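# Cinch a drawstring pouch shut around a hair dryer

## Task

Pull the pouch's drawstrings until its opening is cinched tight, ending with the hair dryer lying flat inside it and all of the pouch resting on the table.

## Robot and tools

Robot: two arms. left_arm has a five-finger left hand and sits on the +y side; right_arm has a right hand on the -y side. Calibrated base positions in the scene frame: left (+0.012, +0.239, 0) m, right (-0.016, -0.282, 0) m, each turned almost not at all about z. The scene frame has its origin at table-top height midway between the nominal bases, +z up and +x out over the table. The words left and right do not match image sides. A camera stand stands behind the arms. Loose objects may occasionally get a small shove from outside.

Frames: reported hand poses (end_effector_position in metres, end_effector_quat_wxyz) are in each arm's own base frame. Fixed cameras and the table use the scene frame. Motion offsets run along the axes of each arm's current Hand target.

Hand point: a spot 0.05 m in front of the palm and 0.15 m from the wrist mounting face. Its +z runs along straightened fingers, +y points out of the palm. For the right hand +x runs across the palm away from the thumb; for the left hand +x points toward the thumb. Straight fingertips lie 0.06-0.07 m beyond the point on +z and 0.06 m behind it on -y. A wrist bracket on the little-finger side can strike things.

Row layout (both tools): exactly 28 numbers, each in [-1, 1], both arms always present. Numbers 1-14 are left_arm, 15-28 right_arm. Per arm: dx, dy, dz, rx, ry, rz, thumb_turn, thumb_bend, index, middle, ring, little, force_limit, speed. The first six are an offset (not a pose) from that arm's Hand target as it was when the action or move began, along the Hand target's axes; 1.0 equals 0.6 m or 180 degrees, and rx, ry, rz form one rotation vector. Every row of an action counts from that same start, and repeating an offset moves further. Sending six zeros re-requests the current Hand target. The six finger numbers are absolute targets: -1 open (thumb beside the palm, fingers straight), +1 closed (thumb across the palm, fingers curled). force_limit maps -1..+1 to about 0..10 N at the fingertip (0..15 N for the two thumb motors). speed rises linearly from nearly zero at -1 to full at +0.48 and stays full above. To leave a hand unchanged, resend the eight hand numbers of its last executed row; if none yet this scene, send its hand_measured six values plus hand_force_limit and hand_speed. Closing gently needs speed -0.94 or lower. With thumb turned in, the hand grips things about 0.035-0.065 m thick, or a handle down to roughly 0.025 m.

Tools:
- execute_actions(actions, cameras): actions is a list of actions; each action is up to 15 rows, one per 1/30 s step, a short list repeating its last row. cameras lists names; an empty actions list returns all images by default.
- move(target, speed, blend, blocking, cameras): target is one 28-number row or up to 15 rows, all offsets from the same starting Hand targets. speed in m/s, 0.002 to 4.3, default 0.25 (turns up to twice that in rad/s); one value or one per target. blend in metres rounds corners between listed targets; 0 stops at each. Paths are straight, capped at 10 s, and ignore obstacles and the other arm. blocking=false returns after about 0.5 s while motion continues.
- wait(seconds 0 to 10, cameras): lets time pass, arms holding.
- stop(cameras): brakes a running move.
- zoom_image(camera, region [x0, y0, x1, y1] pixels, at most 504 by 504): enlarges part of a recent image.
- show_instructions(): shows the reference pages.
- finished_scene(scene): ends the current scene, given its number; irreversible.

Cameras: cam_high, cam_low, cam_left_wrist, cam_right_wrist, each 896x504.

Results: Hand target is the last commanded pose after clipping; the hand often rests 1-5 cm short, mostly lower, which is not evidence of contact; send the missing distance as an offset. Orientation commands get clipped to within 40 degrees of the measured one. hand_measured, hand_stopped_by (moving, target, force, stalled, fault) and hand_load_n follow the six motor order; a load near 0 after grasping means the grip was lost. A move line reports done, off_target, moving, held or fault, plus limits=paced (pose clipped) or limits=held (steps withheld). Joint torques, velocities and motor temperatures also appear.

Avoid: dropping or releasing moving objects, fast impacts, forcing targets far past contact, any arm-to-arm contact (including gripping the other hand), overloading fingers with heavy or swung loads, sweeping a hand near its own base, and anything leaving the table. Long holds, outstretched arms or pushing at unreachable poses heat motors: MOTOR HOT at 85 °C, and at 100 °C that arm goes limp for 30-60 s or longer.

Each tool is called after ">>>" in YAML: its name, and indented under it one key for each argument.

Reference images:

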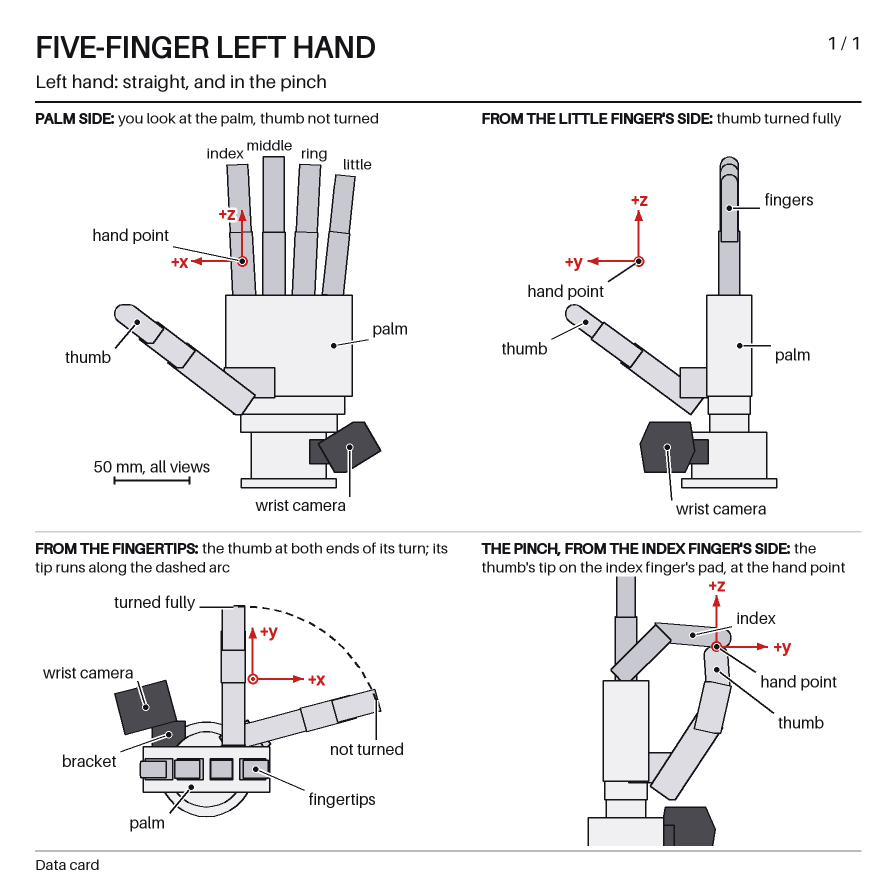

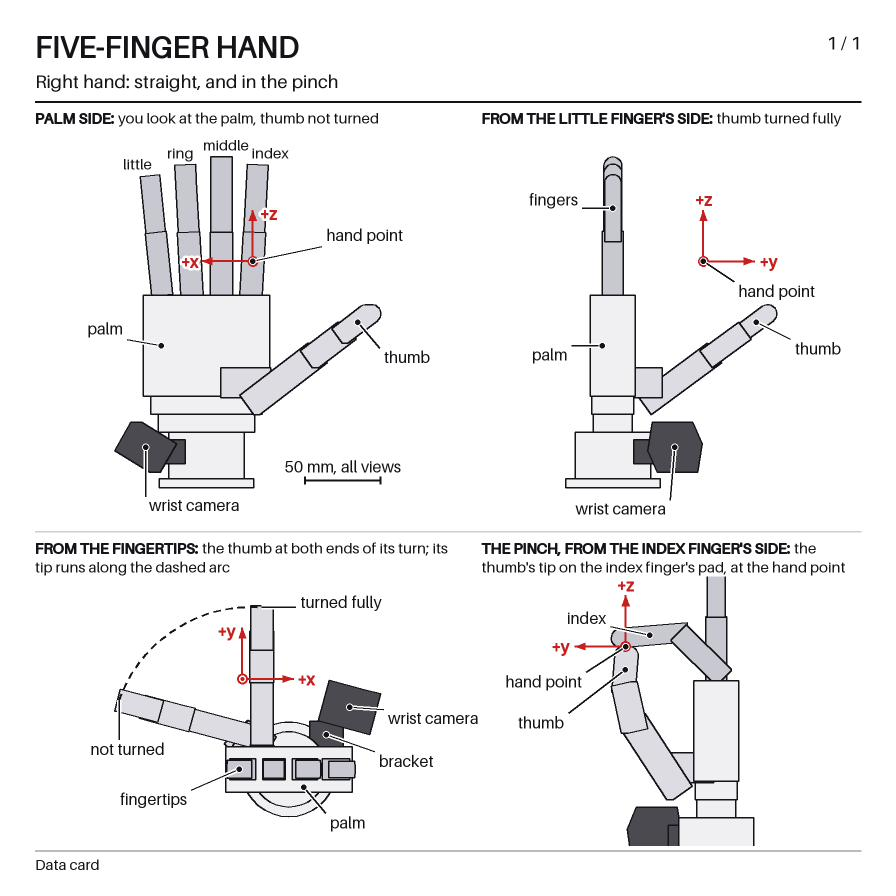

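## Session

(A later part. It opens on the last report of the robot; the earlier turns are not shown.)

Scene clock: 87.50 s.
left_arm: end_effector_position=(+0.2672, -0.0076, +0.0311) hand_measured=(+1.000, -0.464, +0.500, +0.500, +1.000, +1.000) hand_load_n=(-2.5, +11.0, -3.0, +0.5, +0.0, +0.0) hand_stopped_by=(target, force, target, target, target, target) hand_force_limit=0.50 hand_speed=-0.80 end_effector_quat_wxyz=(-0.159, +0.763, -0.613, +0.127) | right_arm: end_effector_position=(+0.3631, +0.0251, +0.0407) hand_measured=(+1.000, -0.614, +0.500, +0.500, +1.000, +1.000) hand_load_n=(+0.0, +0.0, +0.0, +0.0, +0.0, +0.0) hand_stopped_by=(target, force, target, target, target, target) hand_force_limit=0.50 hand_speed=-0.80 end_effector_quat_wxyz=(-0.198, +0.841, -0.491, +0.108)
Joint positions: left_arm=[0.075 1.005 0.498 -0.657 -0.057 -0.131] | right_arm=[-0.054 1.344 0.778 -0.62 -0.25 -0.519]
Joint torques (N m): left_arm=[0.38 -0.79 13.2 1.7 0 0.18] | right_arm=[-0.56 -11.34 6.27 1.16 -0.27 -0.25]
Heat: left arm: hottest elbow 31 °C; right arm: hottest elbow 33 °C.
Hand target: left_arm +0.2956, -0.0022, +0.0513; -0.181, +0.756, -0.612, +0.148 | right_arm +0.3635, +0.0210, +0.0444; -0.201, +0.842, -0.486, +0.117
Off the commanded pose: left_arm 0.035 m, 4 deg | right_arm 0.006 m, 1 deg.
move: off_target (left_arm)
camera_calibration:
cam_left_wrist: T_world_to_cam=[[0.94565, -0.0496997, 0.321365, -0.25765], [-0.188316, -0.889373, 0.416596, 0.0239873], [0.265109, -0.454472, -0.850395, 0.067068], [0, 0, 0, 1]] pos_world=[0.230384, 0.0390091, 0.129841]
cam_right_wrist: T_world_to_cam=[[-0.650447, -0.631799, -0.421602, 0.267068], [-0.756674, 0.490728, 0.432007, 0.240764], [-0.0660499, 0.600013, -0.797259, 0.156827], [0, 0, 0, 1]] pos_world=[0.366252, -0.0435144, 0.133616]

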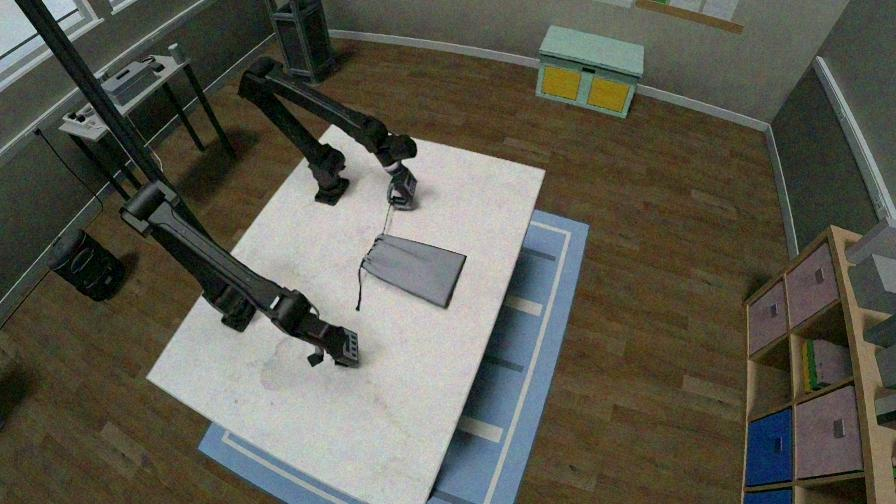

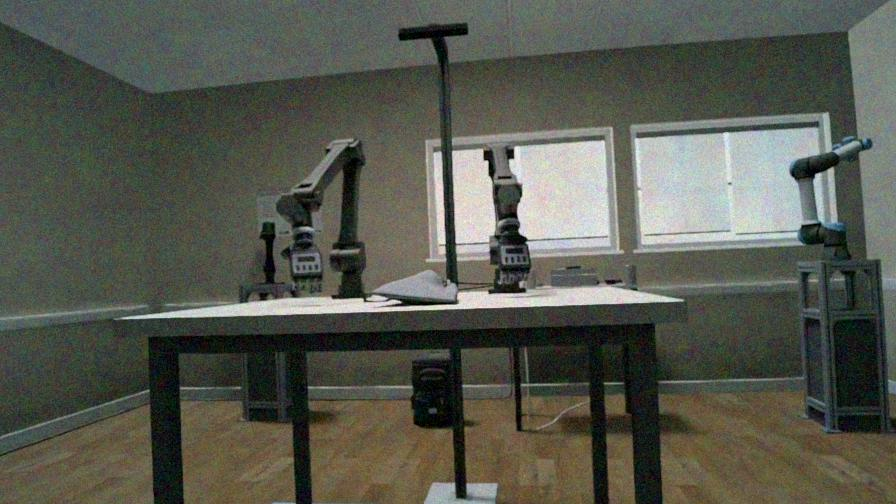

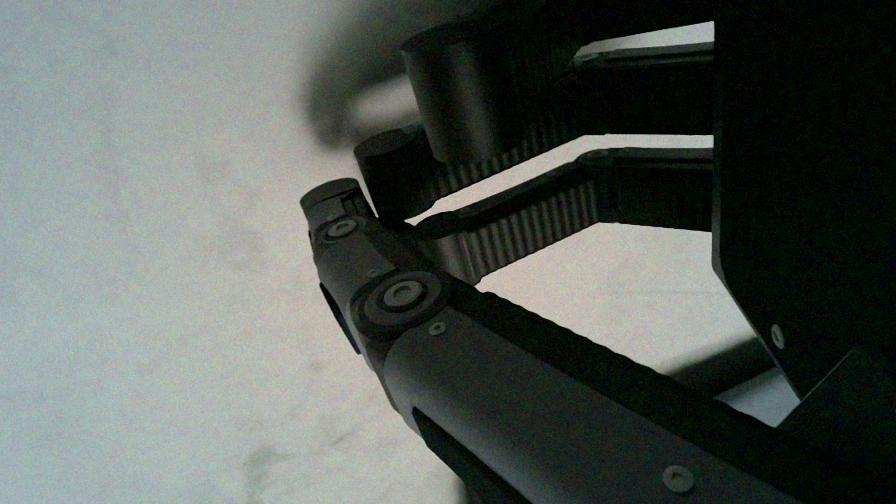

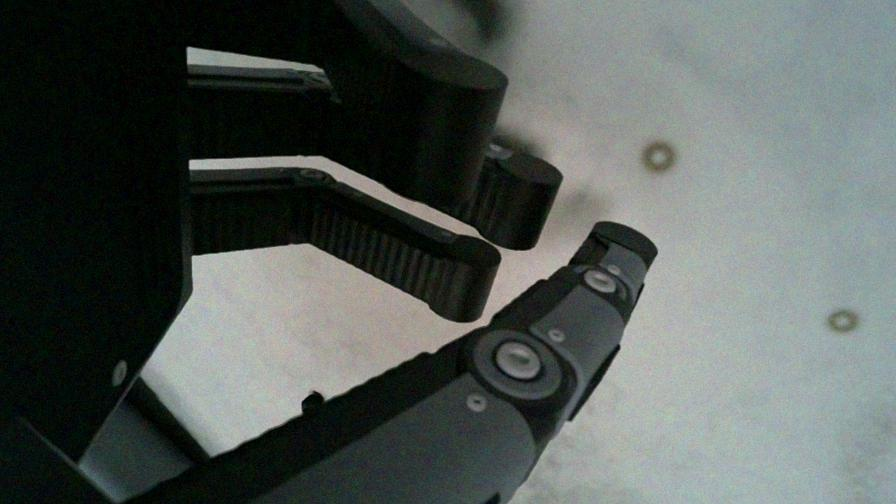

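>>> move:
  target:
    - [0,0,0,0,0,0, 1,0.25,0.5,0.5,1,1,0.5,-0.8, 0,-0.0303,-0.0594,0,0,0, 1,-1,0.5,0.5,1,1,0,-0.5]
    - [0,0,0,0,0,0, 1,0.25,0.5,0.5,1,1,0.5,-0.8, -0.2418,-0.138,0.0142,0,0,0, 1,-1,0.5,0.5,1,1,0,-0.5]
  speed: 0.1
  blend: [0.02,0]
  cameras: ["cam_high","cam_right_wrist"]

Scene clock: 92.23 s.
left_arm: end_effector_position=(+0.2672, -0.0076, +0.0311) hand_measured=(+1.000, -0.464, +0.500, +0.500, +1.000, +1.000) hand_load_n=(-2.5, +10.5, -3.0, +0.0, +0.0, +0.0) hand_stopped_by=(target, force, target, target, target, target) hand_force_limit=0.50 hand_speed=-0.80 end_effector_quat_wxyz=(-0.159, +0.763, -0.613, +0.127) | right_arm: end_effector_position=(+0.3308, +0.1699, +0.0558) hand_measured=(+1.000, -1.000, +0.500, +0.500, +1.000, +1.000) hand_load_n=(+0.5, +0.0, +0.0, +0.0, +0.0, +0.0) hand_stopped_by=(target, target, target, target, target, target) hand_force_limit=0.00 hand_speed=-0.50 end_effector_quat_wxyz=(-0.177, +0.850, -0.487, +0.099)
Joint positions: left_arm=[0.075 1.005 0.498 -0.657 -0.057 -0.13] | right_arm=[0.383 1.316 0.801 -0.652 -0.062 -0.134]
Joint torques (N m): left_arm=[0.32 -0.79 13.2 1.7 0 0.18] | right_arm=[0.91 -9 11.23 1.62 0.1 0.05]
Heat: left arm: hottest elbow 32 °C; right arm: hottest elbow 34 °C.
Hand target: left_arm +0.2956, -0.0022, +0.0513; -0.181, +0.756, -0.612, +0.148 | right_arm +0.3584, +0.1856, +0.0743; -0.202, +0.842, -0.486, +0.117
Off the commanded pose: left_arm 0.035 m, 3 deg | right_arm 0.037 m, 4 deg.
move: off_target (left_arm, right_arm)
camera_calibration:
cam_right_wrist: T_world_to_cam=[[-0.656169, -0.653157, -0.377926, 0.346921], [-0.747487, 0.493917, 0.444195, 0.134496], [-0.103465, 0.573962, -0.81232, 0.0974512], [0, 0, 0, 1]] pos_world=[0.338255, 0.10423, 0.15053]
Images, in order (width x height): cam_high 896x504, cam_right_wrist 896x504.

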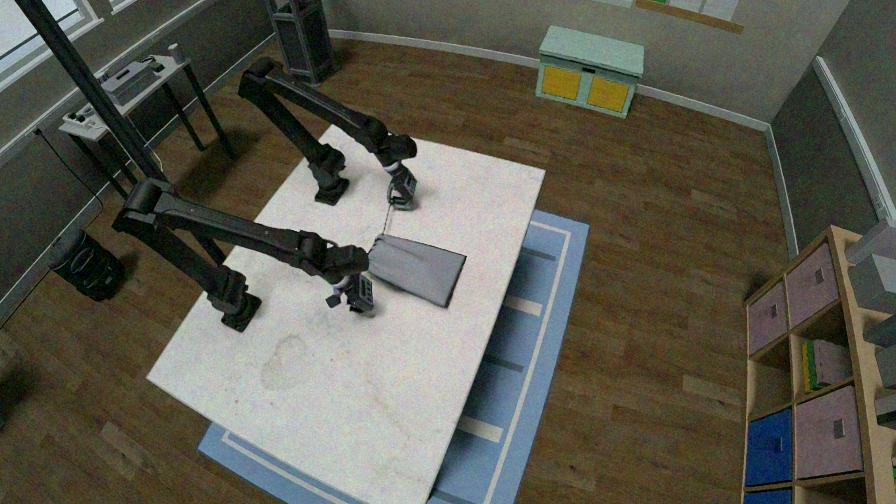

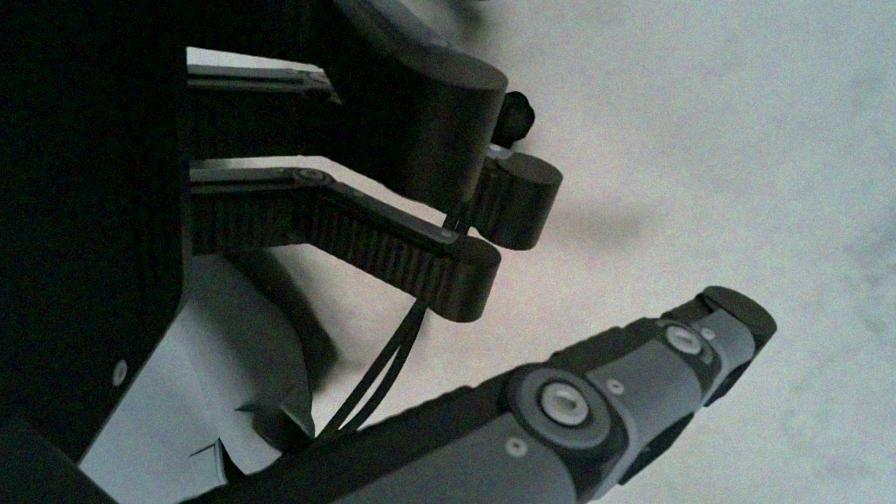

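>>> move:
  target: [0,0,0,0,0,0, 1,0.25,0.5,0.5,1,1,0.5,-0.8, 0.0253,0.0385,0.0632,0,0.0328,0.0643, 1,-1,0.5,0.5,1,1,0,-0.5]
  speed: 0.08
  cameras: ["cam_right_wrist"]

Scene clock: 95.70 s.
left_arm: end_effector_position=(+0.2672, -0.0076, +0.0311) hand_measured=(+1.000, -0.464, +0.500, +0.500, +1.000, +1.000) hand_load_n=(-2.5, +10.5, -3.0, +0.0, +0.0, +0.0) hand_stopped_by=(target, force, target, target, target, target) hand_force_limit=0.50 hand_speed=-0.80 end_effector_quat_wxyz=(-0.159, +0.763, -0.613, +0.127) | right_arm: end_effector_position=(+0.3595, +0.1733, +0.0343) hand_measured=(+1.000, -1.000, +0.500, +0.500, +1.000, +1.000) hand_load_n=(+0.0, +0.0, +0.0, +0.0, +0.0, +0.0) hand_stopped_by=(target, target, target, target, target, target) hand_force_limit=0.00 hand_speed=-0.50 end_effector_quat_wxyz=(-0.186, +0.790, -0.568, +0.138)
Joint positions: left_arm=[0.075 1.005 0.498 -0.657 -0.057 -0.13] | right_arm=[0.382 1.371 0.777 -0.511 0.032 0.049]
Joint torques (N m): left_arm=[0.44 -0.79 13.2 1.72 0 0.19] | right_arm=[-0.44 -9.52 6.24 1.94 0.12 0]
Heat: left arm: hottest elbow 32 °C; right arm: hottest elbow 34 °C.
Hand target: left_arm +0.2956, -0.0022, +0.0513; -0.181, +0.756, -0.612, +0.148 | right_arm +0.3630, +0.1707, +0.0300; -0.187, +0.782, -0.578, +0.139
Off the commanded pose: left_arm 0.035 m, 3 deg | right_arm 0.006 m, 2 deg.
move: off_target (left_arm)
camera_calibration:
cam_right_wrist: T_world_to_cam=[[-0.752825, -0.50073, -0.427227, 0.369949], [-0.655032, 0.633728, 0.411487, 0.107424], [0.0647013, 0.589626, -0.805081, 0.0176268], [0, 0, 0, 1]] pos_world=[0.347733, 0.106774, 0.12804]
Images, in order (width x height): cam_right_wrist 896x504.

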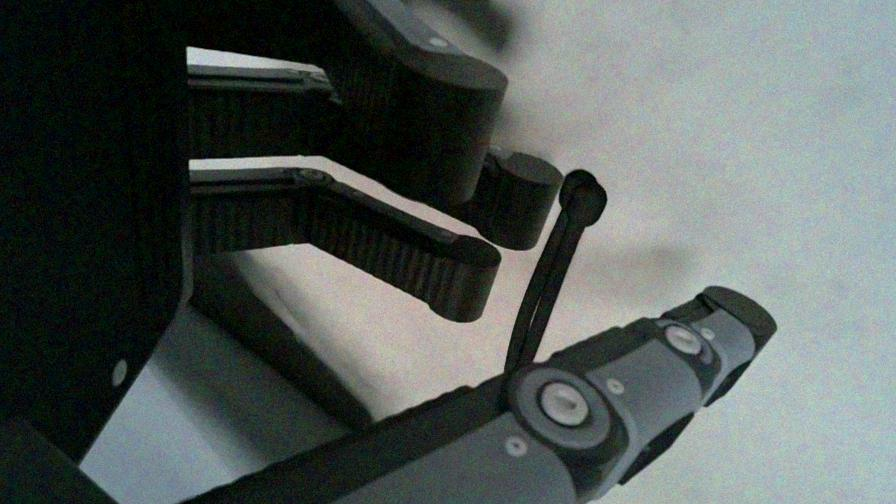

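>>> move:
  target: [0,0,0,0,0,0, 1,0.25,0.5,0.5,1,1,0.5,-0.8, 0.0118,0.0178,0.0385,0,0,0, 1,-1,0.5,0.5,1,1,0,-0.5]
  speed: 0.06
  cameras: ["cam_right_wrist"]

Scene clock: 97.70 s.
left_arm: end_effector_position=(+0.2672, -0.0076, +0.0311) hand_measured=(+1.000, -0.464, +0.500, +0.500, +1.000, +1.000) hand_load_n=(-2.5, +10.5, -3.0, +0.0, +0.0, +0.0) hand_stopped_by=(target, force, target, target, target, target) hand_force_limit=0.50 hand_speed=-0.80 end_effector_quat_wxyz=(-0.159, +0.763, -0.613, +0.127) | right_arm: end_effector_position=(+0.3631, +0.1669, +0.0085) hand_measured=(+1.000, -1.000, +0.500, +0.500, +1.000, +1.000) hand_load_n=(+0.0, +0.0, +0.0, +0.0, +0.0, +0.0) hand_stopped_by=(target, target, target, target, target, target) hand_force_limit=0.00 hand_speed=-0.50 end_effector_quat_wxyz=(-0.185, +0.785, -0.576, +0.138)
Joint positions: left_arm=[0.075 1.005 0.498 -0.657 -0.057 -0.13] | right_arm=[0.361 1.422 0.744 -0.427 0.029 0.05]
Joint torques (N m): left_arm=[0.38 -0.85 13.22 1.7 0 0.19] | right_arm=[-0.38 -9.88 5.9 1.92 -0.06 -0.13]
Heat: left arm: hottest elbow 32 °C; right arm: hottest elbow 34 °C.
Hand target: left_arm +0.2956, -0.0022, +0.0513; -0.181, +0.756, -0.612, +0.148 | right_arm +0.3660, +0.1641, +0.0045; -0.187, +0.782, -0.578, +0.139
Off the commanded pose: left_arm 0.035 m, 3 deg | right_arm 0.006 m, 1 deg.
move: off_target (left_arm)
camera_calibration:
cam_right_wrist: T_world_to_cam=[[-0.762826, -0.485031, -0.4276, 0.3594], [-0.64229, 0.644653, 0.414592, 0.117963], [0.0745634, 0.590905, -0.803288, -0.00341209], [0, 0, 0, 1]] pos_world=[0.350181, 0.100291, 0.102032]
Images, in order (width x height): cam_right_wrist 896x504.

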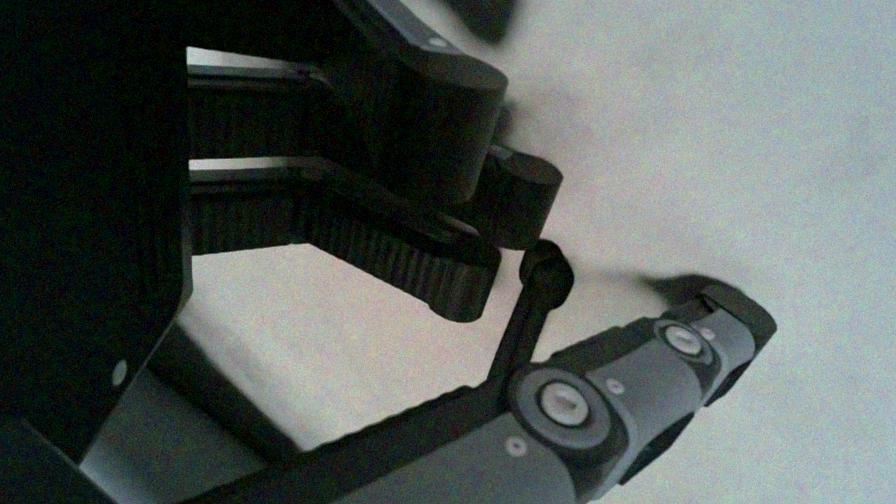

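>>> execute_actions:
  actions:
    - [[0,0,0,0,0,0, 1,0.25,0.5,0.5,1,1,0.5,-0.8, 0,0,0,0,0,0, 1,0.2,0.5,0.5,1,1,0.2,-0.6]]
    - [[0,0,0,0,0,0, 1,0.25,0.5,0.5,1,1,0.5,-0.8, 0,0,0,0,0,0, 1,0.2,0.5,0.5,1,1,0.2,-0.6]]
    - [[0,0,0,0,0,0, 1,0.25,0.5,0.5,1,1,0.5,-0.8, 0,0,0,0,0,0, 1,0.25,0.5,0.5,1,1,0.6,-0.8]]
  cameras: ["cam_right_wrist"]

>>> zoom_image:
  camera: "cam_right_wrist"
  region: [420, 140, 680, 340]

Scene clock: 100.00 s.
left_arm: end_effector_position=(+0.2672, -0.0076, +0.0311) hand_measured=(+1.000, -0.464, +0.500, +0.500, +1.000, +1.000) hand_load_n=(-2.5, +11.0, -3.0, +0.0, +0.0, +0.0) hand_stopped_by=(target, force, target, target, target, target) hand_force_limit=0.50 hand_speed=-0.80 end_effector_quat_wxyz=(-0.159, +0.763, -0.613, +0.127) | right_arm: end_effector_position=(+0.3585, +0.1659, +0.0093) hand_measured=(+1.000, -0.590, +0.500, +0.500, +1.000, +1.000) hand_load_n=(-0.5, +10.0, +0.0, +0.0, +0.0, +0.0) hand_stopped_by=(target, force, target, target, target, target) hand_force_limit=0.60 hand_speed=-0.80 end_effector_quat_wxyz=(-0.184, +0.785, -0.576, +0.134)
Joint positions: left_arm=[0.075 1.005 0.498 -0.657 -0.057 -0.13] | right_arm=[0.361 1.413 0.738 -0.437 0.024 0.049]
Joint torques (N m): left_arm=[0.44 -0.79 13.2 1.7 0 0.18] | right_arm=[-0.38 -8.82 6.41 2.3 0.11 -0.12]
Heat: left arm: hottest elbow 33 °C; right arm: hottest elbow 34 °C.
Hand target: left_arm +0.2956, -0.0022, +0.0513; -0.181, +0.756, -0.612, +0.148 | right_arm +0.3662, +0.1641, +0.0046; -0.187, +0.782, -0.578, +0.139
Off the commanded pose: left_arm 0.035 m, 3 deg | right_arm 0.009 m, 1 deg.
Step readings (end_effector_position of left_arm | right_arm):
0: (+0.2672, -0.0076, +0.0311) | (+0.3631, +0.1669, +0.0085)
1: (+0.2672, -0.0076, +0.0311) | (+0.3631, +0.1669, +0.0085)
2: (+0.2672, -0.0076, +0.0311) | (+0.3631, +0.1669, +0.0085)
4: (+0.2672, -0.0076, +0.0311) | (+0.3631, +0.1669, +0.0085)
8: (+0.2672, -0.0076, +0.0311) | (+0.3632, +0.1669, +0.0085)
15: (+0.2672, -0.0076, +0.0311) | (+0.3632, +0.1669, +0.0085)
16: (+0.2672, -0.0076, +0.0311) | (+0.3632, +0.1669, +0.0085)
17: (+0.2672, -0.0076, +0.0311) | (+0.3631, +0.1670, +0.0085)
19: (+0.2672, -0.0076, +0.0311) | (+0.3630, +0.1672, +0.0086)
23: (+0.2672, -0.0076, +0.0311) | (+0.3620, +0.1669, +0.0085)
30: (+0.2672, -0.0076, +0.0311) | (+0.3620, +0.1669, +0.0085)
31: (+0.2672, -0.0076, +0.0311) | (+0.3620, +0.1669, +0.0085)
32: (+0.2672, -0.0076, +0.0311) | (+0.3620, +0.1669, +0.0085)
34: (+0.2672, -0.0076, +0.0311) | (+0.3620, +0.1670, +0.0086)
38: (+0.2672, -0.0076, +0.0311) | (+0.3601, +0.1664, +0.0089)
45: (+0.2672, -0.0076, +0.0311) | (+0.3585, +0.1659, +0.0093)
camera_calibration:
cam_right_wrist: T_world_to_cam=[[-0.765, -0.485982, -0.422606, 0.356657], [-0.640493, 0.642769, 0.420257, 0.114894], [0.0674006, 0.592173, -0.802987, 0.000493739], [0, 0, 0, 1]] pos_world=[0.346399, 0.0991865, 0.102837]
Images, in order (width x height): cam_right_wrist 896x504.

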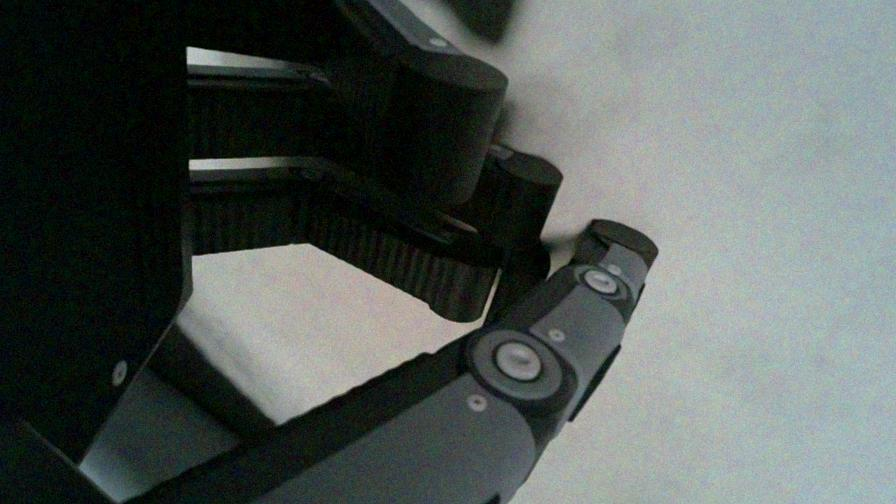

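Scaled by 1.938.

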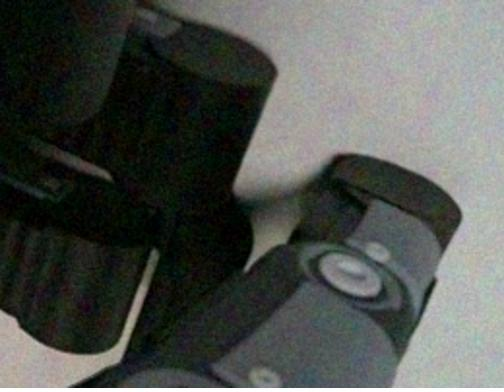

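>>> move:
  target: [0,0,0,0,0,0, 1,0.25,0.5,0.5,1,1,0.5,-0.8, 0.0908,0.0175,-0.065,0,0,0, 1,0.25,0.5,0.5,1,1,0.6,-0.8]
  speed: 0.05
  cameras: ["cam_high","cam_right_wrist"]

>>> zoom_image:
  camera: "cam_high"
  region: [330, 170, 480, 340]

Scene clock: 103.20 s.
left_arm: end_effector_position=(+0.2672, -0.0076, +0.0311) hand_measured=(+1.000, -0.464, +0.500, +0.500, +1.000, +1.000) hand_load_n=(-2.0, +11.0, -2.5, +0.0, +0.5, +0.0) hand_stopped_by=(target, force, target, target, target, target) hand_force_limit=0.50 hand_speed=-0.80 end_effector_quat_wxyz=(-0.159, +0.763, -0.613, +0.127) | right_arm: end_effector_position=(+0.3598, +0.1093, +0.0324) hand_measured=(+1.000, -0.588, +0.500, +0.500, +1.000, +1.000) hand_load_n=(+0.0, -0.5, +0.0, +0.0, +0.0, +0.0) hand_stopped_by=(target, force, target, target, target, target) hand_force_limit=0.60 hand_speed=-0.80 end_effector_quat_wxyz=(-0.189, +0.779, -0.581, +0.138)
Joint positions: left_arm=[0.075 1.005 0.498 -0.657 -0.057 -0.13] | right_arm=[0.205 1.32 0.72 -0.5 -0.042 -0.075]
Joint torques (N m): left_arm=[0.44 -0.79 13.2 1.69 0 0.19] | right_arm=[-0.5 -10.52 6.26 0.47 -0.13 -0.26]
Heat: left arm: hottest elbow 33 °C; right arm: hottest elbow 34 °C.
Hand target: left_arm +0.2956, -0.0022, +0.0513; -0.181, +0.756, -0.612, +0.148 | right_arm +0.3561, +0.1042, +0.0347; -0.187, +0.782, -0.578, +0.139
Off the commanded pose: left_arm 0.035 m, 3 deg | right_arm 0.007 m, 0 deg.
move: off_target (left_arm)
camera_calibration:
cam_right_wrist: T_world_to_cam=[[-0.767224, -0.471052, -0.43529, 0.339549], [-0.635547, 0.649674, 0.417138, 0.140051], [0.0863031, 0.596685, -0.797821, 0.0450218], [0, 0, 0, 1]] pos_world=[0.345634, 0.0420941, 0.125301]
Images, in order (width x height): cam_high 896x504, cam_right_wrist 896x504.

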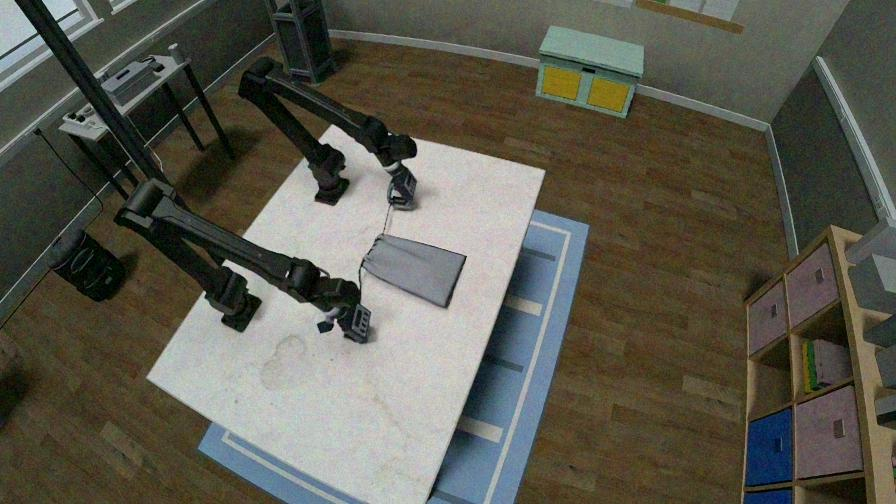

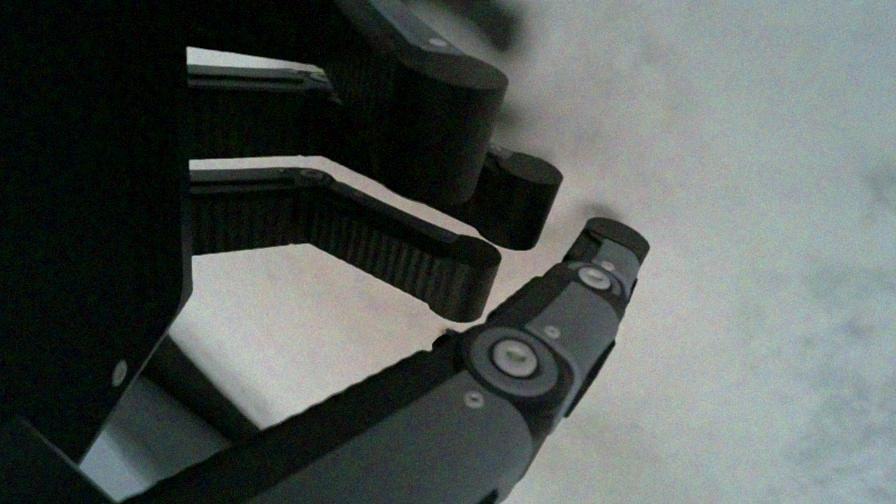

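Scaled by 2.965.

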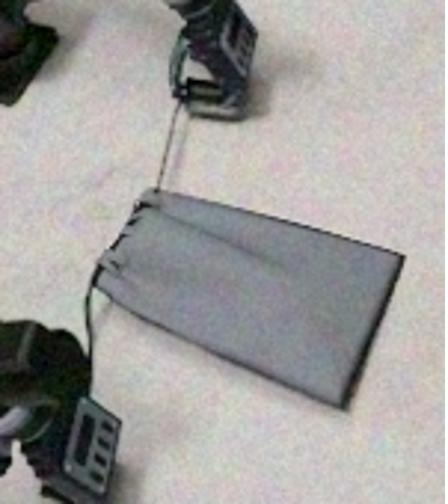

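>>> move:
  target:
    - [0,0,0,0,0,0, 1,0.25,0.5,0.5,1,1,0.5,-0.8, -0.0318,-0.0427,-0.0623,0,0,0, 1,-1,0.5,0.5,1,1,0,-0.5]
    - [0,0,0,0,0,0, 1,0.25,0.5,0.5,1,1,0.5,-0.8, -0.098,-0.076,-0.0453,0,0,0, 1,-1,0.5,0.5,1,1,0,-0.5]
    - [0,0,0,0,0,0, 1,0.25,0.5,0.5,1,1,0.5,-0.8, -0.098,-0.0382,0.029,0,0,0, 1,-1,0.5,0.5,1,1,0,-0.5]
  speed: 0.1
  blend: [0.015,0.015,0]
  cameras: ["cam_right_wrist"]

Scene clock: 106.83 s.
left_arm: end_effector_position=(+0.2672, -0.0076, +0.0311) hand_measured=(+1.000, -0.464, +0.500, +0.500, +1.000, +1.000) hand_load_n=(-2.0, +11.0, -3.0, +0.0, +0.0, +0.0) hand_stopped_by=(target, force, target, target, target, target) hand_force_limit=0.50 hand_speed=-0.80 end_effector_quat_wxyz=(-0.159, +0.763, -0.613, +0.127) | right_arm: end_effector_position=(+0.3663, +0.1637, +0.0340) hand_measured=(+1.000, -1.000, +0.500, +0.500, +1.000, +1.000) hand_load_n=(+0.0, +0.0, +0.0, +0.0, +0.0, +0.0) hand_stopped_by=(target, target, target, target, target, target) hand_force_limit=0.00 hand_speed=-0.50 end_effector_quat_wxyz=(-0.184, +0.784, -0.576, +0.140)
Joint positions: left_arm=[0.075 1.005 0.498 -0.657 -0.057 -0.13] | right_arm=[0.352 1.378 0.782 -0.509 0.029 0.042]
Joint torques (N m): left_arm=[0.44 -0.85 13.23 1.69 0 0.19] | right_arm=[1.08 -9.64 6.19 1.8 0.11 0.05]
Heat: left arm: hottest elbow 33 °C; right arm: hottest elbow 34 °C.
Hand target: left_arm +0.2956, -0.0022, +0.0513; -0.181, +0.756, -0.612, +0.148 | right_arm +0.3659, +0.1686, +0.0293; -0.187, +0.782, -0.578, +0.139
Off the commanded pose: left_arm 0.035 m, 3 deg | right_arm 0.007 m, 0 deg.
move: off_target (left_arm)
camera_calibration:
cam_right_wrist: T_world_to_cam=[[-0.76323, -0.484194, -0.427827, 0.371331], [-0.641428, 0.6475, 0.411477, 0.110777], [0.0777835, 0.588472, -0.804767, 0.0179606], [0, 0, 0, 1]] pos_world=[0.353069, 0.0974991, 0.127738]
Images, in order (width x height): cam_right_wrist 896x504.

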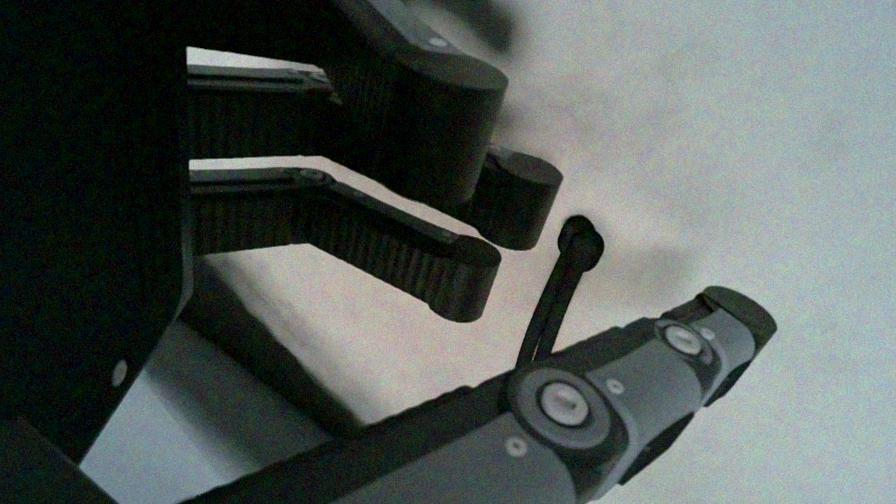

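>>> move:
  target: [0,0,0,0,0,0, 1,0.25,0.5,0.5,1,1,0.5,-0.8, -0.0123,0.0223,0.0353,0,0,0, 1,-1,0.5,0.5,1,1,0,-0.5]
  speed: 0.06
  cameras: ["cam_right_wrist"]

Scene clock: 108.53 s.
left_arm: end_effector_position=(+0.2672, -0.0076, +0.0311) hand_measured=(+1.000, -0.464, +0.500, +0.500, +1.000, +1.000) hand_load_n=(-2.0, +11.0, -2.5, +0.0, +0.0, +0.5) hand_stopped_by=(target, force, target, target, target, target) hand_force_limit=0.50 hand_speed=-0.80 end_effector_quat_wxyz=(-0.159, +0.763, -0.613, +0.127) | right_arm: end_effector_position=(+0.3615, +0.1701, +0.0084) hand_measured=(+1.000, -1.000, +0.500, +0.500, +1.000, +1.000) hand_load_n=(+0.0, +0.0, +0.0, +0.0, +0.0, +0.0) hand_stopped_by=(target, target, target, target, target, target) hand_force_limit=0.00 hand_speed=-0.50 end_effector_quat_wxyz=(-0.184, +0.784, -0.576, +0.139)
Joint positions: left_arm=[0.075 1.005 0.498 -0.657 -0.057 -0.13] | right_arm=[0.373 1.422 0.743 -0.429 0.038 0.061]
Joint torques (N m): left_arm=[0.32 -0.85 13.22 1.69 0 0.18] | right_arm=[0.97 -9.88 5.93 1.81 0.16 0.03]
Heat: left arm: hottest elbow 34 °C; right arm: hottest elbow 34 °C.
Hand target: left_arm +0.2956, -0.0022, +0.0513; -0.181, +0.756, -0.612, +0.148 | right_arm +0.3615, +0.1750, +0.0044; -0.187, +0.782, -0.578, +0.139
Off the commanded pose: left_arm 0.035 m, 3 deg | right_arm 0.006 m, 1 deg.
move: off_target (left_arm)
camera_calibration:
cam_right_wrist: T_world_to_cam=[[-0.763655, -0.484844, -0.42633, 0.360035], [-0.641113, 0.647397, 0.412129, 0.114052], [0.0761868, 0.588051, -0.805228, -0.00540019], [0, 0, 0, 1]] pos_world=[0.348474, 0.103899, 0.102141]
Images, in order (width x height): cam_right_wrist 896x504.

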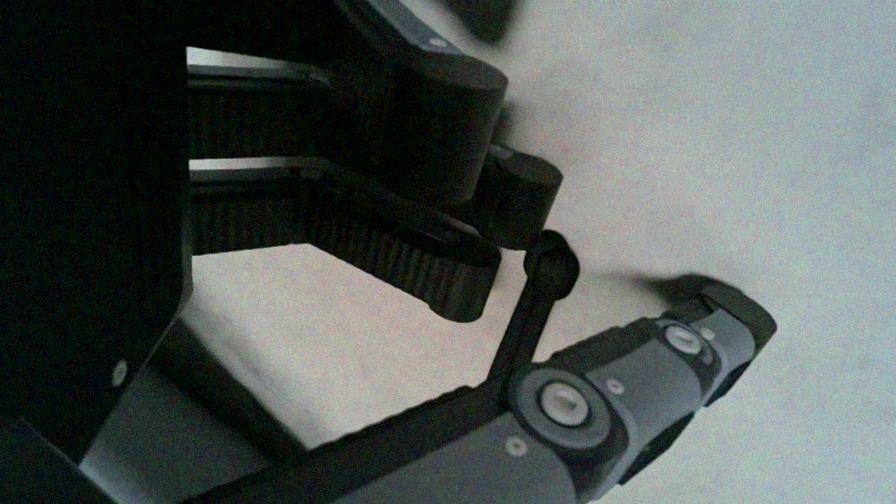

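>>> move:
  target: [0,0,0,0,0,0, 1,0.25,0.5,0.5,1,1,0.5,-0.8, -0.0058,-0.0002,0,0,0,0, 1,-1,0.5,0.5,1,1,0,-0.5]
  speed: 0.06
  cameras: ["cam_right_wrist"]

Scene clock: 109.80 s.
left_arm: end_effector_position=(+0.2672, -0.0076, +0.0311) hand_measured=(+1.000, -0.464, +0.500, +0.500, +1.000, +1.000) hand_load_n=(-2.5, +10.5, -3.0, +0.0, +0.0, +0.0) hand_stopped_by=(target, force, target, target, target, target) hand_force_limit=0.50 hand_speed=-0.80 end_effector_quat_wxyz=(-0.159, +0.763, -0.613, +0.127) | right_arm: end_effector_position=(+0.3604, +0.1732, +0.0084) hand_measured=(+1.000, -1.000, +0.500, +0.500, +1.000, +1.000) hand_load_n=(+0.0, +0.0, +0.0, +0.0, +0.0, +0.0) hand_stopped_by=(target, target, target, target, target, target) hand_force_limit=0.00 hand_speed=-0.50 end_effector_quat_wxyz=(-0.184, +0.784, -0.576, +0.139)
Joint positions: left_arm=[0.075 1.005 0.498 -0.657 -0.057 -0.13] | right_arm=[0.382 1.422 0.743 -0.428 0.042 0.069]
Joint torques (N m): left_arm=[0.44 -0.91 13.22 1.7 0 0.18] | right_arm=[1.26 -9.82 6.01 1.81 0.15 0.02]
Heat: left arm: hottest elbow 34 °C; right arm: hottest elbow 34 °C.
Hand target: left_arm +0.2956, -0.0022, +0.0513; -0.181, +0.756, -0.612, +0.148 | right_arm +0.3606, +0.1784, +0.0045; -0.187, +0.782, -0.578, +0.139
Off the commanded pose: left_arm 0.035 m, 3 deg | right_arm 0.006 m, 1 deg.
move: off_target (left_arm)
camera_calibration:
cam_right_wrist: T_world_to_cam=[[-0.763326, -0.484867, -0.426892, 0.360566], [-0.641447, 0.647301, 0.411762, 0.111439], [0.0766781, 0.588137, -0.805118, -0.0073235], [0, 0, 0, 1]] pos_world=[0.347273, 0.106999, 0.10214]
Images, in order (width x height): cam_right_wrist 896x504.

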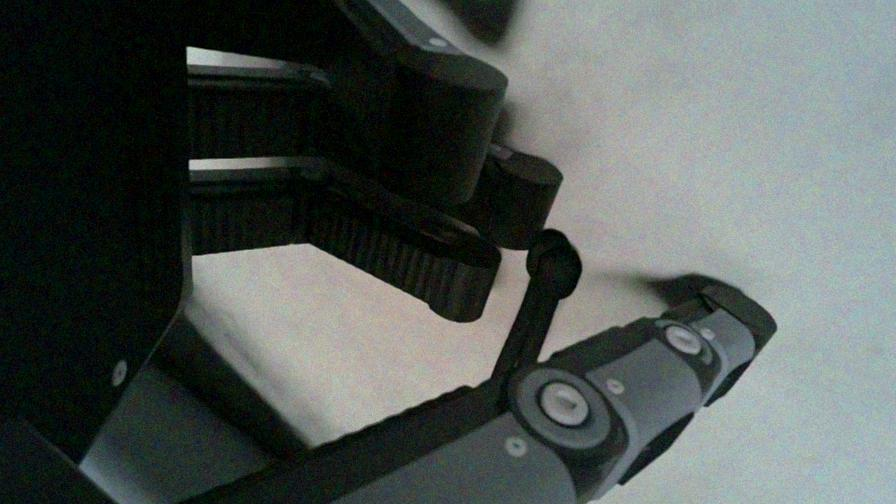

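>>> execute_actions:
  actions:
    - [[0,0,0,0,0,0, 1,0.25,0.5,0.5,1,1,0.5,-0.8, 0,0,0,0,0,0, 1,0.2,0.5,0.5,1,1,0.0,-0.6]]
    - [[0,0,0,0,0,0, 1,0.25,0.5,0.5,1,1,0.5,-0.8, 0,0,0,0,0,0, 1,0.2,0.5,0.5,1,1,0.0,-0.6]]
  cameras: ["cam_right_wrist"]

>>> zoom_image:
  camera: "cam_right_wrist"
  region: [420, 140, 680, 340]

Scene clock: 111.70 s.
left_arm: end_effector_position=(+0.2672, -0.0076, +0.0311) hand_measured=(+1.000, -0.464, +0.500, +0.500, +1.000, +1.000) hand_load_n=(-2.5, +11.0, -3.0, +0.5, +0.0, +0.0) hand_stopped_by=(target, force, target, target, target, target) hand_force_limit=0.50 hand_speed=-0.80 end_effector_quat_wxyz=(-0.159, +0.763, -0.613, +0.127) | right_arm: end_effector_position=(+0.3605, +0.1732, +0.0084) hand_measured=(+1.000, -0.686, +0.500, +0.500, +1.000, +1.000) hand_load_n=(-0.5, +7.5, +0.0, +0.0, +0.0, +0.0) hand_stopped_by=(target, force, target, target, target, target) hand_force_limit=0.00 hand_speed=-0.60 end_effector_quat_wxyz=(-0.184, +0.784, -0.576, +0.139)
Joint positions: left_arm=[0.075 1.005 0.498 -0.657 -0.057 -0.13] | right_arm=[0.382 1.422 0.743 -0.428 0.042 0.07]
Joint torques (N m): left_arm=[0.38 -0.85 13.22 1.68 0 0.18] | right_arm=[1.03 -9.99 5.97 1.87 0.13 0.04]
Heat: left arm: hottest elbow 34 °C; right arm: hottest elbow 34 °C.
Hand target: left_arm +0.2956, -0.0022, +0.0513; -0.181, +0.756, -0.612, +0.148 | right_arm +0.3607, +0.1783, +0.0045; -0.187, +0.782, -0.578, +0.139
Off the commanded pose: left_arm 0.035 m, 3 deg | right_arm 0.006 m, 0 deg.
Step readings (end_effector_position of left_arm | right_arm):
0: (+0.2672, -0.0076, +0.0311) | (+0.3604, +0.1733, +0.0084)
1: (+0.2672, -0.0076, +0.0311) | (+0.3604, +0.1733, +0.0084)
2: (+0.2672, -0.0076, +0.0311) | (+0.3604, +0.1733, +0.0084)
4: (+0.2672, -0.0076, +0.0311) | (+0.3604, +0.1733, +0.0084)
8: (+0.2672, -0.0076, +0.0311) | (+0.3604, +0.1733, +0.0084)
15: (+0.2672, -0.0076, +0.0311) | (+0.3605, +0.1732, +0.0084)
16: (+0.2672, -0.0076, +0.0311) | (+0.3605, +0.1732, +0.0084)
17: (+0.2672, -0.0076, +0.0311) | (+0.3605, +0.1732, +0.0084)
19: (+0.2672, -0.0076, +0.0311) | (+0.3605, +0.1732, +0.0084)
23: (+0.2672, -0.0076, +0.0311) | (+0.3605, +0.1732, +0.0084)
30: (+0.2672, -0.0076, +0.0311) | (+0.3605, +0.1732, +0.0084)
camera_calibration:
cam_right_wrist: T_world_to_cam=[[-0.763723, -0.484207, -0.426932, 0.360635], [-0.640912, 0.647827, 0.411767, 0.111194], [0.0771976, 0.588101, -0.805095, -0.00750294], [0, 0, 0, 1]] pos_world=[0.34727, 0.107, 0.10214]
Images, in order (width x height): cam_right_wrist 896x504.

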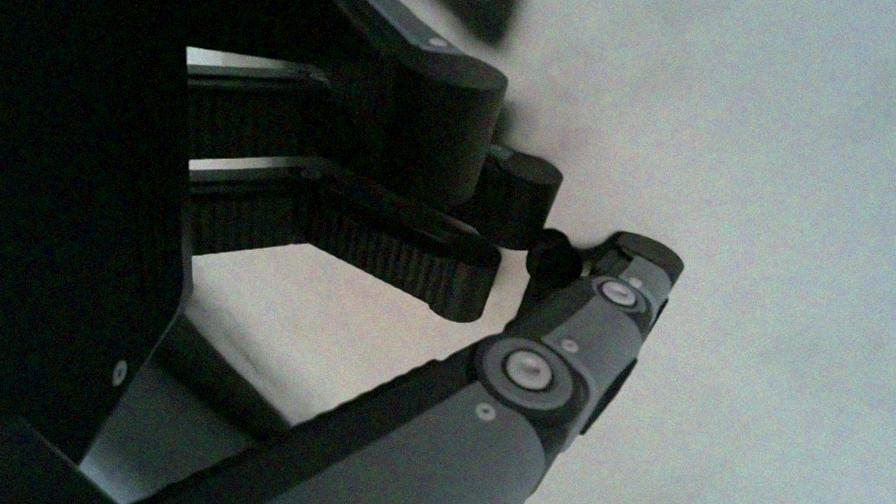

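Scaled by 1.938.

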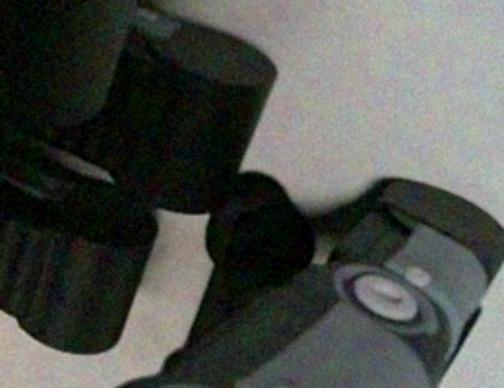

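>>> execute_actions:
  actions:
    - [[0,0,0,0,0,0, 1,0.25,0.5,0.5,1,1,0.5,-0.8, 0,-0.0023,-0.0045,0,0,0, 1,0.22,0.5,0.5,1,1,0.4,-0.6]]
    - [[0,0,0,0,0,0, 1,0.25,0.5,0.5,1,1,0.5,-0.8, 0,-0.0023,-0.0045,0,0,0, 1,0.22,0.5,0.5,1,1,0.4,-0.6]]
  cameras: ["cam_right_wrist"]

>>> zoom_image:
  camera: "cam_right_wrist"
  region: [420, 140, 680, 340]

Scene clock: 113.30 s.
left_arm: end_effector_position=(+0.2672, -0.0076, +0.0311) hand_measured=(+1.000, -0.464, +0.500, +0.500, +1.000, +1.000) hand_load_n=(-2.5, +10.5, -3.0, +0.0, +0.0, +0.0) hand_stopped_by=(target, force, target, target, target, target) hand_force_limit=0.50 hand_speed=-0.80 end_effector_quat_wxyz=(-0.159, +0.763, -0.613, +0.127) | right_arm: end_effector_position=(+0.3585, +0.1727, +0.0087) hand_measured=(+1.000, -0.656, +0.500, +0.500, +1.000, +1.000) hand_load_n=(-0.5, +5.5, +0.0, +0.0, +0.0, +0.0) hand_stopped_by=(target, force, target, target, target, target) hand_force_limit=0.40 hand_speed=-0.60 end_effector_quat_wxyz=(-0.182, +0.785, -0.577, +0.138)
Joint positions: left_arm=[0.075 1.005 0.498 -0.657 -0.057 -0.13] | right_arm=[0.383 1.419 0.743 -0.436 0.042 0.07]
Joint torques (N m): left_arm=[0.44 -0.85 13.22 1.7 0 0.18] | right_arm=[0.91 -10.75 6.58 1.36 0.15 0.04]
Heat: left arm: hottest elbow 34 °C; right arm: hottest elbow 34 °C.
Hand target: left_arm +0.2956, -0.0022, +0.0513; -0.181, +0.756, -0.612, +0.148 | right_arm +0.3606, +0.1784, +0.0105; -0.187, +0.782, -0.578, +0.139
Off the commanded pose: left_arm 0.035 m, 3 deg | right_arm 0.006 m, 1 deg.
Step readings (end_effector_position of left_arm | right_arm):
0: (+0.2672, -0.0076, +0.0311) | (+0.3605, +0.1732, +0.0084)
1: (+0.2672, -0.0076, +0.0311) | (+0.3605, +0.1732, +0.0084)
2: (+0.2672, -0.0076, +0.0311) | (+0.3605, +0.1732, +0.0084)
4: (+0.2672, -0.0076, +0.0311) | (+0.3595, +0.1729, +0.0084)
8: (+0.2672, -0.0076, +0.0311) | (+0.3587, +0.1727, +0.0088)
15: (+0.2672, -0.0076, +0.0311) | (+0.3587, +0.1727, +0.0088)
16: (+0.2672, -0.0076, +0.0311) | (+0.3587, +0.1727, +0.0088)
17: (+0.2672, -0.0076, +0.0311) | (+0.3587, +0.1727, +0.0088)
19: (+0.2672, -0.0076, +0.0311) | (+0.3587, +0.1727, +0.0088)
23: (+0.2672, -0.0076, +0.0311) | (+0.3586, +0.1727, +0.0087)
30: (+0.2672, -0.0076, +0.0311) | (+0.3585, +0.1727, +0.0087)
camera_calibration:
cam_right_wrist: T_world_to_cam=[[-0.765778, -0.485376, -0.421893, 0.359918], [-0.639002, 0.648261, 0.414046, 0.10941], [0.0725287, 0.586658, -0.80658, -0.00482843], [0, 0, 0, 1]] pos_world=[0.345881, 0.106602, 0.102652]
Images, in order (width x height): cam_right_wrist 896x504.

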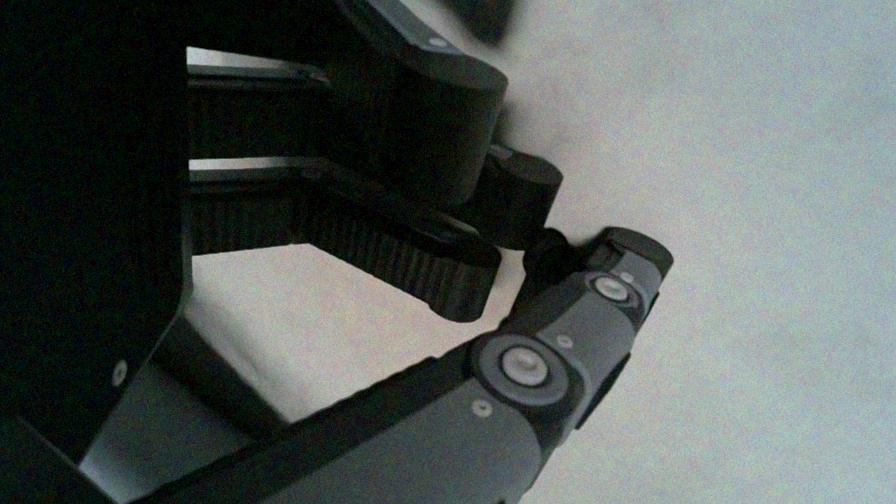

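Scaled by 1.938.

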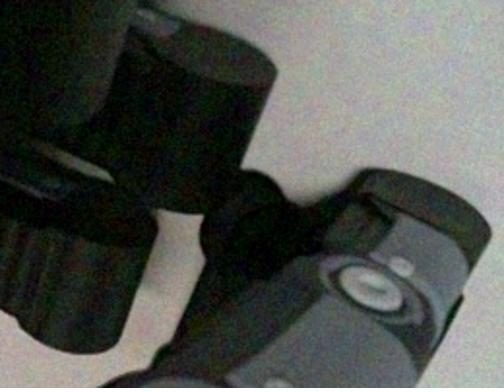

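>>> execute_actions:
  actions:
    - [[0,0,0,0,0,0, 1,0.25,0.5,0.5,1,1,0.5,-0.8, 0,-0.0015,-0.003,0,0,0, 1,0.24,0.5,0.5,1,1,0.6,-0.6]]
    - [[0,0,0,0,0,0, 1,0.25,0.5,0.5,1,1,0.5,-0.8, 0,0,0,0,0,0, 1,0.26,0.5,0.5,1,1,0.6,-0.6]]
  cameras: ["cam_right_wrist"]

>>> zoom_image:
  camera: "cam_right_wrist"
  region: [420, 140, 680, 340]

Scene clock: 114.87 s.
left_arm: end_effector_position=(+0.2672, -0.0076, +0.0311) hand_measured=(+1.000, -0.464, +0.500, +0.500, +1.000, +1.000) hand_load_n=(-2.0, +11.0, -3.0, +0.0, +0.0, +0.0) hand_stopped_by=(target, force, target, target, target, target) hand_force_limit=0.50 hand_speed=-0.80 end_effector_quat_wxyz=(-0.159, +0.763, -0.613, +0.127) | right_arm: end_effector_position=(+0.3556, +0.1723, +0.0105) hand_measured=(+1.000, -0.440, +0.500, +0.500, +1.000, +1.000) hand_load_n=(-1.5, +13.0, +2.0, +0.0, +0.0, +0.0) hand_stopped_by=(target, force, target, target, target, target) hand_force_limit=0.60 hand_speed=-0.60 end_effector_quat_wxyz=(-0.179, +0.785, -0.577, +0.136)
Joint positions: left_arm=[0.075 1.005 0.498 -0.657 -0.057 -0.13] | right_arm=[0.384 1.412 0.743 -0.45 0.042 0.07]
Joint torques (N m): left_arm=[0.44 -0.79 13.2 1.69 0 0.18] | right_arm=[1.08 -10.17 6.86 1.58 0.15 0.03]
Heat: left arm: hottest elbow 34 °C; right arm: hottest elbow 34 °C.
Hand target: left_arm +0.2956, -0.0022, +0.0513; -0.181, +0.756, -0.612, +0.148 | right_arm +0.3607, +0.1784, +0.0126; -0.187, +0.782, -0.578, +0.139
Off the commanded pose: left_arm 0.035 m, 3 deg | right_arm 0.008 m, 1 deg.
Step readings (end_effector_position of left_arm | right_arm):
0: (+0.2672, -0.0076, +0.0311) | (+0.3585, +0.1727, +0.0087)
1: (+0.2672, -0.0076, +0.0311) | (+0.3585, +0.1727, +0.0087)
2: (+0.2672, -0.0076, +0.0311) | (+0.3585, +0.1727, +0.0087)
4: (+0.2672, -0.0076, +0.0311) | (+0.3574, +0.1722, +0.0089)
8: (+0.2672, -0.0076, +0.0311) | (+0.3562, +0.1721, +0.0096)
15: (+0.2672, -0.0076, +0.0311) | (+0.3556, +0.1722, +0.0105)
16: (+0.2672, -0.0076, +0.0311) | (+0.3556, +0.1723, +0.0105)
17: (+0.2672, -0.0076, +0.0311) | (+0.3556, +0.1723, +0.0105)
19: (+0.2672, -0.0076, +0.0311) | (+0.3556, +0.1723, +0.0105)
23: (+0.2672, -0.0076, +0.0311) | (+0.3556, +0.1723, +0.0105)
30: (+0.2672, -0.0076, +0.0311) | (+0.3556, +0.1723, +0.0105)
camera_calibration:
cam_right_wrist: T_world_to_cam=[[-0.767902, -0.486914, -0.416222, 0.359297], [-0.637067, 0.648348, 0.416881, 0.106336], [0.0668717, 0.585286, -0.808065, -0.00068434], [0, 0, 0, 1]] pos_world=[0.343694, 0.106404, 0.104665]
Images, in order (width x height): cam_right_wrist 896x504.

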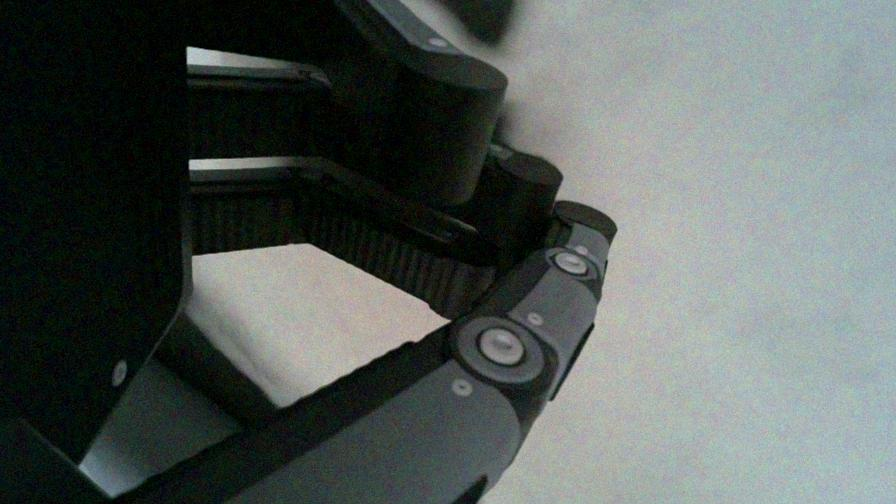

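Scaled by 1.938.

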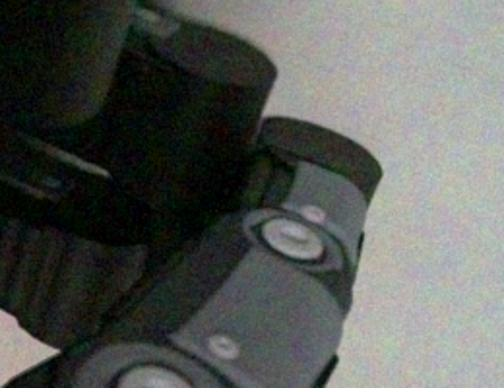

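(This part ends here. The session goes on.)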